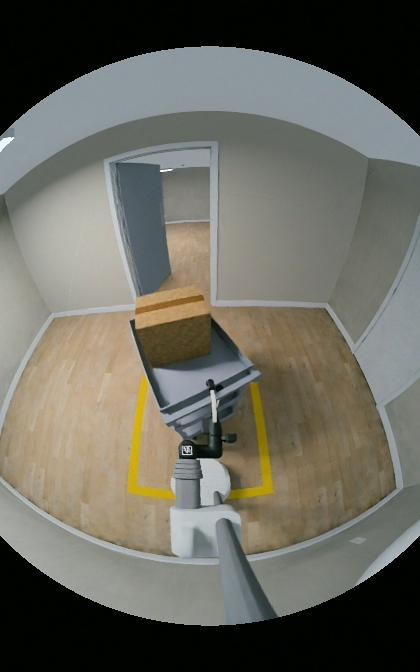

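move(r2={"base":{"strafe_m":0.12,"translate_m":-0.04},"pace":"slow","contact_limits":{"strafe_m":0.5}}, blocking=false)

wait(seconds=3, cameras=["r2_head_camera","r2_head_left_camera","r2_head_right_camera"])

Scene clock: 735.50 s.
move: r2 moving
r1: as last shown
r1.lidar_m: 0.25 0.33 5.14 3.92 2.11 1.74 1.41 0.77 0.63 0.38 0.25 0.25
r1.motor_effort: lift_m=+20(20) arm_m=-4(4) wheel_0=+5(5) wheel_1=-14(14) wheel_2=+6(6)
r1.servo_current: wrist_yaw_rad=111(124) wrist_pitch_rad=33(39) wrist_roll_rad=26(65) gripper_m=59(65)
r1.contact_limits: translate_m 0.9
r1.wrist_depth_mm: - - - - 156 - - / - - - - 156 - - / - - - - 156 - 158 / - - - - 156 - - / - - - - 158 - 179 / - - - 201 158 169 178 / - - 156 - 157 165 -
r2.base_odometry: x=-6.481 y=-1.929 heading=+0.246
r2.turned_by_wheels: -0.001
r2.turned_by_imu: +0.000
r2.base_tilt: forward=-0.7 right=+0.1
r2.lidar_m: 0.29 0.29 2.85 2.73 1.03 0.75 0.72 0.75 1.04 2.00 2.09 0.47
r2.base_status: translate_m moving; strafe_m moving
r2.joint_positions: lift_m=+0.672 arm_m=+0.000 wrist_yaw_rad=-0.016 wrist_pitch_rad=-0.002 wrist_roll_rad=+1.570 gripper_m=+0.000
r2.joint_status: not commanded
r2.measured_speeds: translate_m=-0.015 strafe_m=+0.047 rotate_rad=-0.002 lift_m=+0.000 arm_m=+0.000 wrist_yaw_rad=+0.000 wrist_pitch_rad=+0.000 wrist_roll_rad=-0.001
r2.motor_effort: lift_m=+13(13) arm_m=+6(6) wheel_0=-13(17) wheel_1=+5(5) wheel_2=+5(6)
r2.servo_current: wrist_yaw_rad=85(98) wrist_pitch_rad=39(52) wrist_roll_rad=52(59) gripper_m=52(52)
r2.contact_limits: strafe_m 0.5
r2.hand_pose: x=+0.4577 y=-0.0922 z=+0.8511 quat_wxyz=(+0.707, +0.707, -0.006, -0.005) (m; r2's base frame)
r2.wrist_depth_mm: - - - 241 270 1708 1229 / - - - 210 291 309 310 / - - - 195 263 1618 1308 / - - - 181 241 1708 544 / 1863 1921 433 166 191 759 - / 1808 427 415 154 202 - - / 1863 404 163 - 198 198 -
pictures: none

Scene clock: 737.53 s.
earlier move: r2 done
r1.base_odometry: x=-2.709 y=-1.578 heading=+0.775
r1.turned_by_wheels: +0.000
r1.turned_by_imu: +0.000
r1.base_tilt: forward=-1.6 right=+1.2
r1.lidar_m: 0.25 0.32 5.16 3.92 2.09 1.75 1.40 0.76 0.63 0.39 0.25 0.25
r1.base_status: not commanded
r1.joint_positions: lift_m=+0.860 arm_m=+0.000 wrist_yaw_rad=+1.482 wrist_pitch_rad=+0.002 wrist_roll_rad=+0.000 gripper_m=-0.033
r1.joint_status: not commanded
r1.measured_speeds: all 0
r1.motor_effort: lift_m=+20(20) arm_m=-4(4) wheel_0=+5(5) wheel_1=-14(14) wheel_2=+6(6)
r1.servo_current: wrist_yaw_rad=104(130) wrist_pitch_rad=52(52) wrist_roll_rad=46(72) gripper_m=72(72)
r1.contact_limits: translate_m 0.9
r1.hand_pose: x=+0.2836 y=+0.2795 z=+1.0376 quat_wxyz=(+0.738, -0.001, +0.001, +0.675) (m; r1's base frame)
r1.wrist_depth_mm: - - - - 155 - - / - - - - 155 - - / - - - - 156 - 159 / - - - - 156 - - / - - - - 158 - 179 / - - - 201 158 169 178 / - - 156 - 157 166 -
r2.base_odometry: x=-6.542 y=-1.833 heading=+0.246
r2.turned_by_wheels: +0.000
r2.turned_by_imu: -0.001
r2.base_tilt: forward=-0.7 right=+0.1
r2.lidar_m: 0.35 0.35 2.71 2.60 0.98 0.72 0.69 0.70 1.01 2.13 2.20 0.46
r2.base_status: done
r2.joint_positions: lift_m=+0.672 arm_m=+0.000 wrist_yaw_rad=-0.016 wrist_pitch_rad=-0.002 wrist_roll_rad=+1.569 gripper_m=+0.000
r2.joint_status: not commanded
r2.measured_speeds: all 0
r2.motor_effort: lift_m=+13(13) arm_m=+4(6) wheel_0=-10(20) wheel_1=+1(5) wheel_2=+6(7)
r2.servo_current: wrist_yaw_rad=91(104) wrist_pitch_rad=39(52) wrist_roll_rad=52(65) gripper_m=46(59)
r2.contact_limits: strafe_m 0.5
r2.hand_pose: x=+0.4578 y=-0.0922 z=+0.8511 quat_wxyz=(+0.708, +0.707, -0.006, -0.005) (m; r2's base frame)
r2.wrist_depth_mm: - - - 196 265 270 270 / - - - 186 252 1576 1229 / - - - 177 240 1576 554 / 1983 - - 171 229 - - / 1921 436 430 161 200 - - / 1983 433 427 156 206 143 - / 1921 424 160 - 203 202 -
wait: 2.03 of 3 s (r2 has come to rest)
pictures: r2_head_camera, r2_head_left_camera, r2_head_right_camera
Images, in order (width x height): r2_head_camera 420x560, r2_head_left_camera 420x672, r2_head_right_camera 420x672.

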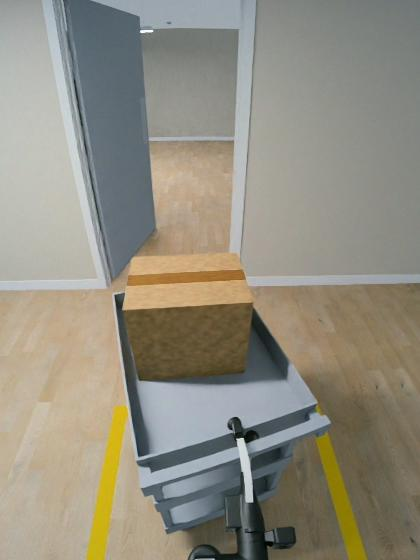

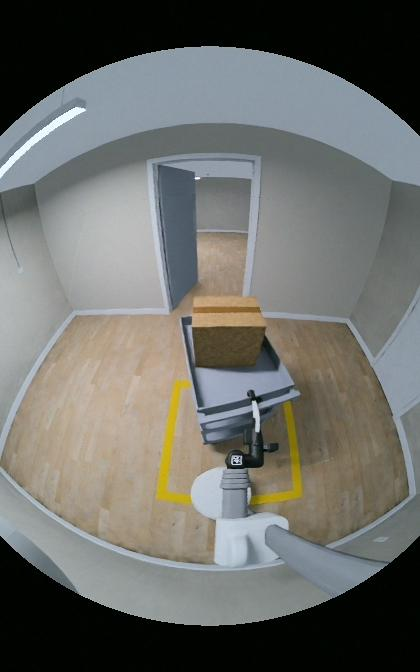

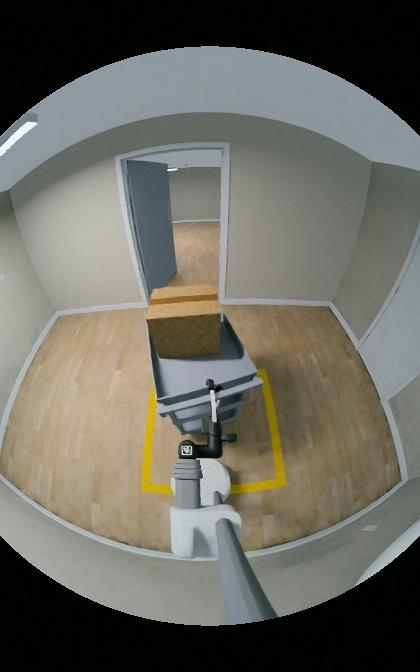

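move(r2={"base":{"translate_m":-0.13,"strafe_m":0.02},"pace":"slow","contact_limits":{"translate_m":0.5}}, blocking=false)

wait(seconds=3, cameras=["r2_head_camera","r2_head_left_camera","r2_head_right_camera"])

Scene clock: 746.67 s.
move: r2 moving
r1: as last shown
r1.lidar_m: 0.25 0.34 5.15 3.87 2.11 1.74 1.41 0.79 0.63 0.39 0.26 0.25
r1.servo_current: wrist_yaw_rad=117(124) wrist_pitch_rad=46(46) wrist_roll_rad=52(65) gripper_m=65(72)
r1.contact_limits: translate_m 0.9
r1.wrist_depth_mm: - - - - 156 - - / - - - - 156 - - / - - - - 156 - 158 / - - - - 156 - - / - - - - 157 - 179 / - - - 201 158 169 178 / - - 156 - 158 165 -
r2.base_odometry: x=-6.555 y=-1.834 heading=+0.246
r2.turned_by_wheels: -0.001
r2.turned_by_imu: +0.000
r2.base_tilt: forward=-0.6 right=+0.0
r2.lidar_m: 0.33 0.34 2.73 2.60 0.98 0.69 0.67 0.67 0.97 2.13 2.16 0.43
r2.base_status: translate_m moving; strafe_m moving
r2.joint_positions: lift_m=+0.672 arm_m=+0.000 wrist_yaw_rad=-0.016 wrist_pitch_rad=-0.002 wrist_roll_rad=+1.569 gripper_m=+0.000
r2.joint_status: not commanded
r2.measured_speeds: translate_m=-0.048 strafe_m=+0.008 rotate_rad=-0.001 lift_m=+0.000 arm_m=+0.000 wrist_yaw_rad=+0.000 wrist_pitch_rad=+0.000 wrist_roll_rad=+0.000
r2.motor_effort: lift_m=+13(13) arm_m=-4(4) wheel_0=-11(15) wheel_1=-11(11) wheel_2=+13(13)
r2.servo_current: wrist_yaw_rad=91(104) wrist_pitch_rad=39(46) wrist_roll_rad=39(59) gripper_m=46(59)
r2.contact_limits: translate_m 0.5
r2.hand_pose: x=+0.4578 y=-0.0922 z=+0.8511 quat_wxyz=(+0.708, +0.707, -0.006, -0.005) (m; r2's base frame)
r2.wrist_depth_mm: - - - 192 260 266 265 / - - - 183 249 1756 1229 / - - - 174 238 1618 574 / 1921 - - 171 228 768 - / 1863 433 430 162 200 - - / 1921 427 427 156 206 145 - / - 427 159 - 203 - -
pictures: none

Scene clock: 748.77 s.
earlier move: r2 done
r1.base_odometry: x=-2.709 y=-1.578 heading=+0.775
r1.turned_by_wheels: +0.000
r1.turned_by_imu: +0.000
r1.base_tilt: forward=-1.5 right=+1.2
r1.lidar_m: 0.25 0.33 5.14 3.92 2.12 1.75 1.41 0.76 0.62 0.38 0.26 0.25
r1.base_status: not commanded
r1.joint_positions: lift_m=+0.860 arm_m=+0.000 wrist_yaw_rad=+1.482 wrist_pitch_rad=+0.002 wrist_roll_rad=+0.000 gripper_m=-0.033
r1.joint_status: not commanded
r1.measured_speeds: all 0
r1.on_its_own: wrist_yaw_rad is at rest, and its servo_current (111 mA) is outside its rest range (0 to 104 mA)
r1.motor_effort: lift_m=+20(20) arm_m=-4(4) wheel_0=+5(6) wheel_1=-14(14) wheel_2=+6(6)
r1.servo_current: wrist_yaw_rad=111(137) wrist_pitch_rad=39(46) wrist_roll_rad=46(72) gripper_m=65(72)
r1.contact_limits: translate_m 0.9
r1.hand_pose: x=+0.2836 y=+0.2795 z=+1.0376 quat_wxyz=(+0.738, -0.001, +0.001, +0.675) (m; r1's base frame)
r1.wrist_depth_mm: - - - - 155 - - / - - - - 155 - - / - - - - 156 - 158 / - - - - 156 - - / - - - - 158 - 180 / - - - 202 158 169 178 / - - 156 - 157 165 -
r2.base_odometry: x=-6.673 y=-1.846 heading=+0.246
r2.turned_by_wheels: +0.000
r2.turned_by_imu: +0.001
r2.base_tilt: forward=-0.7 right=+0.0
r2.lidar_m: 0.32 0.31 2.70 2.13 0.79 0.58 0.55 0.57 0.81 2.14 2.21 0.46
r2.base_status: done
r2.joint_positions: lift_m=+0.672 arm_m=+0.000 wrist_yaw_rad=-0.003 wrist_pitch_rad=-0.002 wrist_roll_rad=+1.569 gripper_m=+0.000
r2.joint_status: not commanded
r2.measured_speeds: all 0
r2.motor_effort: lift_m=+13(13) arm_m=-4(4) wheel_0=-4(15) wheel_1=-5(12) wheel_2=+4(17)
r2.servo_current: wrist_yaw_rad=39(104) wrist_pitch_rad=46(46) wrist_roll_rad=46(65) gripper_m=46(59)
r2.contact_limits: translate_m 0.5
r2.hand_pose: x=+0.4590 y=-0.0883 z=+0.8511 quat_wxyz=(+0.708, +0.707, -0.002, +0.000) (m; r2's base frame)
r2.wrist_depth_mm: - - - 219 282 287 1118 / - - - 202 271 293 1182 / - - - 187 251 1661 1255 / - - - 231 235 1863 - / - - 430 167 219 - - / - 427 421 157 206 151 - / - 415 162 - 202 - -
wait: 2.10 of 3 s (r2 has come to rest)
pictures: r2_head_camera, r2_head_left_camera, r2_head_right_camera
Images, in order (width x height): r2_head_camera 420x560, r2_head_left_camera 420x672, r2_head_right_camera 420x672.

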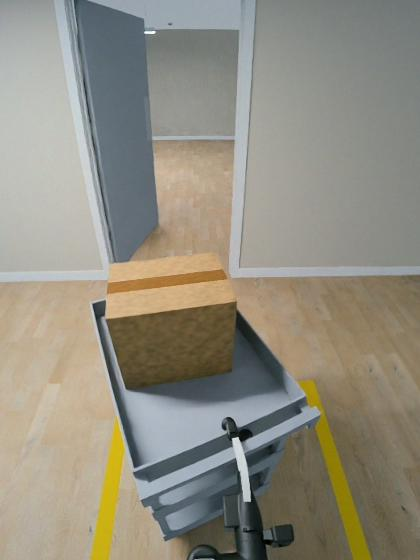

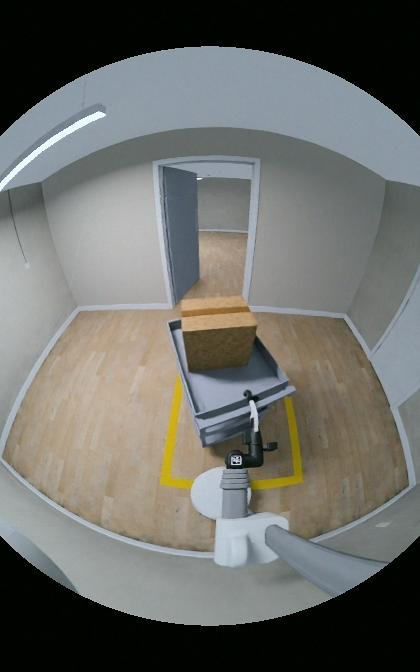

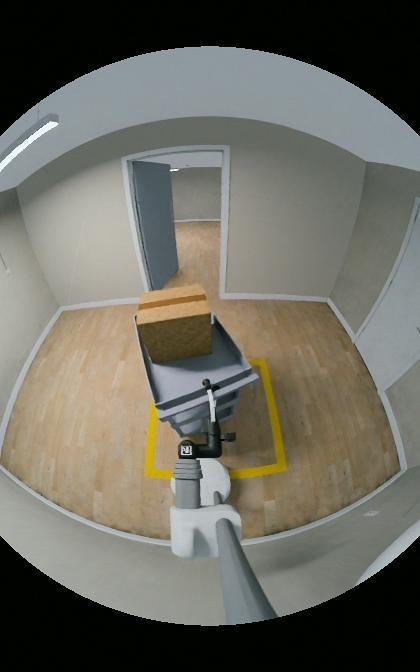

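move(r2={"joints":{"gripper_m":0.11},"pace":"slow"}, r1={"joints":{"gripper_m":0.13}}, blocking=false)

wait(seconds=2.5)

wait(seconds=2, cameras=["r2_wrist_camera","r1_wrist_camera","r1_head_left_camera"])

Scene clock: 757.60 s.
move: r1 moving; r2 moving
r1.base_odometry: x=-2.709 y=-1.578 heading=+0.775
r1.turned_by_wheels: +0.000
r1.turned_by_imu: -0.001
r1.base_tilt: forward=-1.6 right=+1.2
r1.lidar_m: 0.25 0.34 5.15 3.87 2.11 1.76 1.40 0.74 0.62 0.38 0.26 0.25
r1.base_status: not commanded
r1.joint_positions: lift_m=+0.860 arm_m=+0.000 wrist_yaw_rad=+1.482 wrist_pitch_rad=+0.002 wrist_roll_rad=+0.000 gripper_m=-0.008
r1.joint_status: gripper_m moving
r1.measured_speeds: translate_m=-0.001 strafe_m=-0.001 rotate_rad=-0.005 lift_m=+0.000 arm_m=+0.000 wrist_yaw_rad=+0.000 wrist_pitch_rad=+0.000 wrist_roll_rad=+0.000
r1.motor_effort: lift_m=+20(20) arm_m=-4(4) wheel_0=+2(5) wheel_1=-14(14) wheel_2=+5(6)
r1.servo_current: wrist_yaw_rad=111(117) wrist_pitch_rad=46(46) wrist_roll_rad=46(59) gripper_m=20(72)
r1.contact_limits: translate_m 0.9
r1.hand_pose: x=+0.2836 y=+0.2795 z=+1.0376 quat_wxyz=(+0.738, -0.001, +0.001, +0.675) (m; r1's base frame)
r1.wrist_depth_mm: - - - - 158 - - / - - - - 158 - - / - - - - 159 - 158 / - - - - 159 - - / - - - - 160 - 179 / - - - - 160 171 176 / - - 181 - 160 - -
r2.base_odometry: x=-6.673 y=-1.846 heading=+0.246
r2.turned_by_wheels: +0.000
r2.turned_by_imu: +0.000
r2.base_tilt: forward=-0.7 right=+0.0
r2.lidar_m: 0.30 0.30 2.71 2.12 0.79 0.59 0.54 0.58 0.82 2.14 2.18 0.45
r2.base_status: not commanded
r2.joint_positions: lift_m=+0.672 arm_m=+0.000 wrist_yaw_rad=-0.003 wrist_pitch_rad=-0.002 wrist_roll_rad=+1.569 gripper_m=+0.010
r2.joint_status: gripper_m moving
r2.measured_speeds: translate_m=+0.000 strafe_m=+0.000 rotate_rad=-0.001 lift_m=+0.000 arm_m=+0.000 wrist_yaw_rad=+0.000 wrist_pitch_rad=+0.000 wrist_roll_rad=+0.000
r2.motor_effort: lift_m=+13(13) arm_m=-4(4) wheel_0=-4(4) wheel_1=-5(6) wheel_2=+3(4)
r2.servo_current: wrist_yaw_rad=52(59) wrist_pitch_rad=39(46) wrist_roll_rad=59(59) gripper_m=65(78)
r2.contact_limits: translate_m 0.5
r2.hand_pose: x=+0.4590 y=-0.0883 z=+0.8511 quat_wxyz=(+0.708, +0.707, -0.002, +0.000) (m; r2's base frame)
r2.wrist_depth_mm: - - - 223 289 1618 1182 / - - - 206 276 306 1118 / - - - 190 254 1708 1229 / - - - 180 238 1863 - / - - 433 167 223 820 - / - 433 424 158 208 - - / - 415 161 - 204 - -
pictures: none

Scene clock: 759.50 s.
earlier move: r1 done; r2 moving
r1.base_odometry: x=-2.709 y=-1.578 heading=+0.774
r1.turned_by_wheels: -0.001
r1.turned_by_imu: -0.001
r1.base_tilt: forward=-1.6 right=+1.3
r1.lidar_m: 0.25 0.36 5.15 3.89 2.12 1.73 1.40 0.77 0.63 0.40 0.25 0.25
r1.base_status: not commanded
r1.joint_positions: lift_m=+0.860 arm_m=+0.000 wrist_yaw_rad=+1.482 wrist_pitch_rad=+0.002 wrist_roll_rad=+0.000 gripper_m=+0.130
r1.joint_status: all done
r1.measured_speeds: all 0
r1.motor_effort: lift_m=+20(20) arm_m=-4(4) wheel_0=-12(12) wheel_1=-4(14) wheel_2=-4(6)
r1.servo_current: wrist_yaw_rad=104(130) wrist_pitch_rad=39(52) wrist_roll_rad=39(65) gripper_m=46(85)
r1.contact_limits: translate_m 0.9
r1.hand_pose: x=+0.2836 y=+0.2795 z=+1.0376 quat_wxyz=(+0.738, -0.001, +0.001, +0.675) (m; r1's base frame)
r1.wrist_depth_mm: - - - - 160 - 196 / - - - - 161 - 201 / - - - - 163 - 206 / - - - - 164 - 211 / - - - - 165 - 212 / - 209 - - 166 176 213 / - - - - 159 160 213
r2.base_odometry: x=-6.673 y=-1.846 heading=+0.246
r2.turned_by_wheels: +0.000
r2.turned_by_imu: +0.000
r2.base_tilt: forward=-0.7 right=+0.0
r2.lidar_m: 0.31 0.30 2.71 2.17 0.80 0.59 0.55 0.56 0.80 2.14 2.20 0.45
r2.base_status: not commanded
r2.joint_positions: lift_m=+0.672 arm_m=+0.000 wrist_yaw_rad=-0.005 wrist_pitch_rad=-0.002 wrist_roll_rad=+1.569 gripper_m=+0.071
r2.joint_status: gripper_m moving
r2.measured_speeds: all 0
r2.motor_effort: lift_m=+13(13) arm_m=-4(4) wheel_0=-3(4) wheel_1=-5(6) wheel_2=+1(4)
r2.servo_current: wrist_yaw_rad=46(65) wrist_pitch_rad=46(52) wrist_roll_rad=59(59) gripper_m=59(98)
r2.contact_limits: translate_m 0.5
r2.hand_pose: x=+0.4589 y=-0.0888 z=+0.8511 quat_wxyz=(+0.708, +0.707, -0.002, -0.001) (m; r2's base frame)
r2.wrist_depth_mm: - - - 245 - 1618 1138 / - - - 213 289 310 309 / - - - 196 264 1756 1205 / - - - 185 245 1756 - / - 433 433 172 229 820 - / - 424 421 162 185 - - / - 413 - - - - -
wait: 1.90 of 2.5 s (r1 has come to rest)
pictures: none

Scene clock: 761.30 s.
earlier move: r2 done
r1.base_odometry: x=-2.709 y=-1.578 heading=+0.774
r1.turned_by_wheels: +0.000
r1.turned_by_imu: +0.000
r1.base_tilt: forward=-1.6 right=+1.3
r1.lidar_m: 0.26 0.34 5.16 3.90 2.09 1.74 1.42 0.77 0.64 0.40 0.27 0.25
r1.base_status: not commanded
r1.joint_positions: lift_m=+0.860 arm_m=+0.000 wrist_yaw_rad=+1.482 wrist_pitch_rad=+0.002 wrist_roll_rad=+0.000 gripper_m=+0.130
r1.joint_status: all done
r1.measured_speeds: all 0
r1.motor_effort: lift_m=+20(20) arm_m=-4(4) wheel_0=-12(13) wheel_1=-4(14) wheel_2=-4(6)
r1.servo_current: wrist_yaw_rad=104(130) wrist_pitch_rad=46(52) wrist_roll_rad=46(65) gripper_m=46(85)
r1.contact_limits: translate_m 0.9
r1.hand_pose: x=+0.2836 y=+0.2795 z=+1.0376 quat_wxyz=(+0.738, -0.001, +0.001, +0.675) (m; r1's base frame)
r1.wrist_depth_mm: - - - - 161 - 195 / - - - - 161 - 201 / - - - - 162 - 206 / - - - - 164 - 211 / - - - - 165 - 212 / - 211 - - 165 175 213 / - - - - 159 160 213
r2.base_odometry: x=-6.673 y=-1.846 heading=+0.246
r2.turned_by_wheels: +0.000
r2.turned_by_imu: +0.000
r2.base_tilt: forward=-0.7 right=+0.0
r2.lidar_m: 0.31 0.32 2.69 2.14 0.80 0.55 0.53 0.59 0.80 2.14 2.20 0.46
r2.base_status: not commanded
r2.joint_positions: lift_m=+0.672 arm_m=+0.000 wrist_yaw_rad=-0.005 wrist_pitch_rad=-0.002 wrist_roll_rad=+1.569 gripper_m=+0.110
r2.joint_status: all done
r2.measured_speeds: all 0
r2.motor_effort: lift_m=+13(13) arm_m=-4(4) wheel_0=-4(4) wheel_1=-6(6) wheel_2=+1(4)
r2.servo_current: wrist_yaw_rad=52(65) wrist_pitch_rad=39(52) wrist_roll_rad=52(65) gripper_m=52(98)
r2.contact_limits: translate_m 0.5
r2.hand_pose: x=+0.4589 y=-0.0888 z=+0.8511 quat_wxyz=(+0.708, +0.707, -0.002, -0.001) (m; r2's base frame)
r2.wrist_depth_mm: - - - 246 - 1576 1118 / - - - 213 289 309 309 / - - - 195 266 1756 1205 / - - - 185 244 1756 - / - 439 436 172 229 831 - / - 427 421 162 185 - - / - 415 - - - - -
wait: 1.80 of 2 s (r2 has come to rest)
pictures: r1_head_left_camera, r1_wrist_camera, r2_wrist_camera
Images, in order (width x height): r1_head_left_camera 420x672, r1_wrist_camera 616x392, r2_wrist_camera 616x392.

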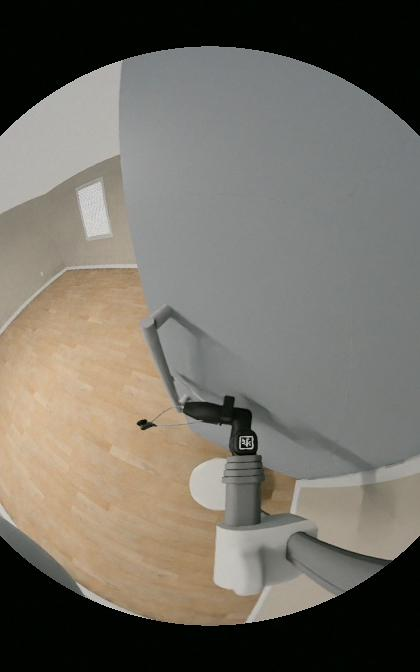

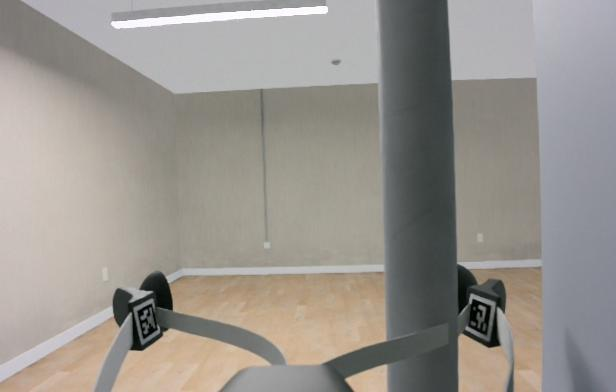

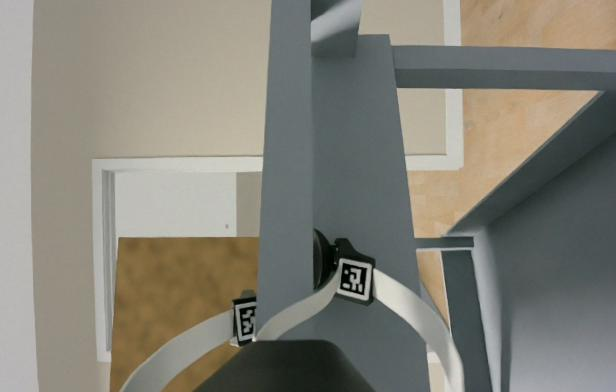

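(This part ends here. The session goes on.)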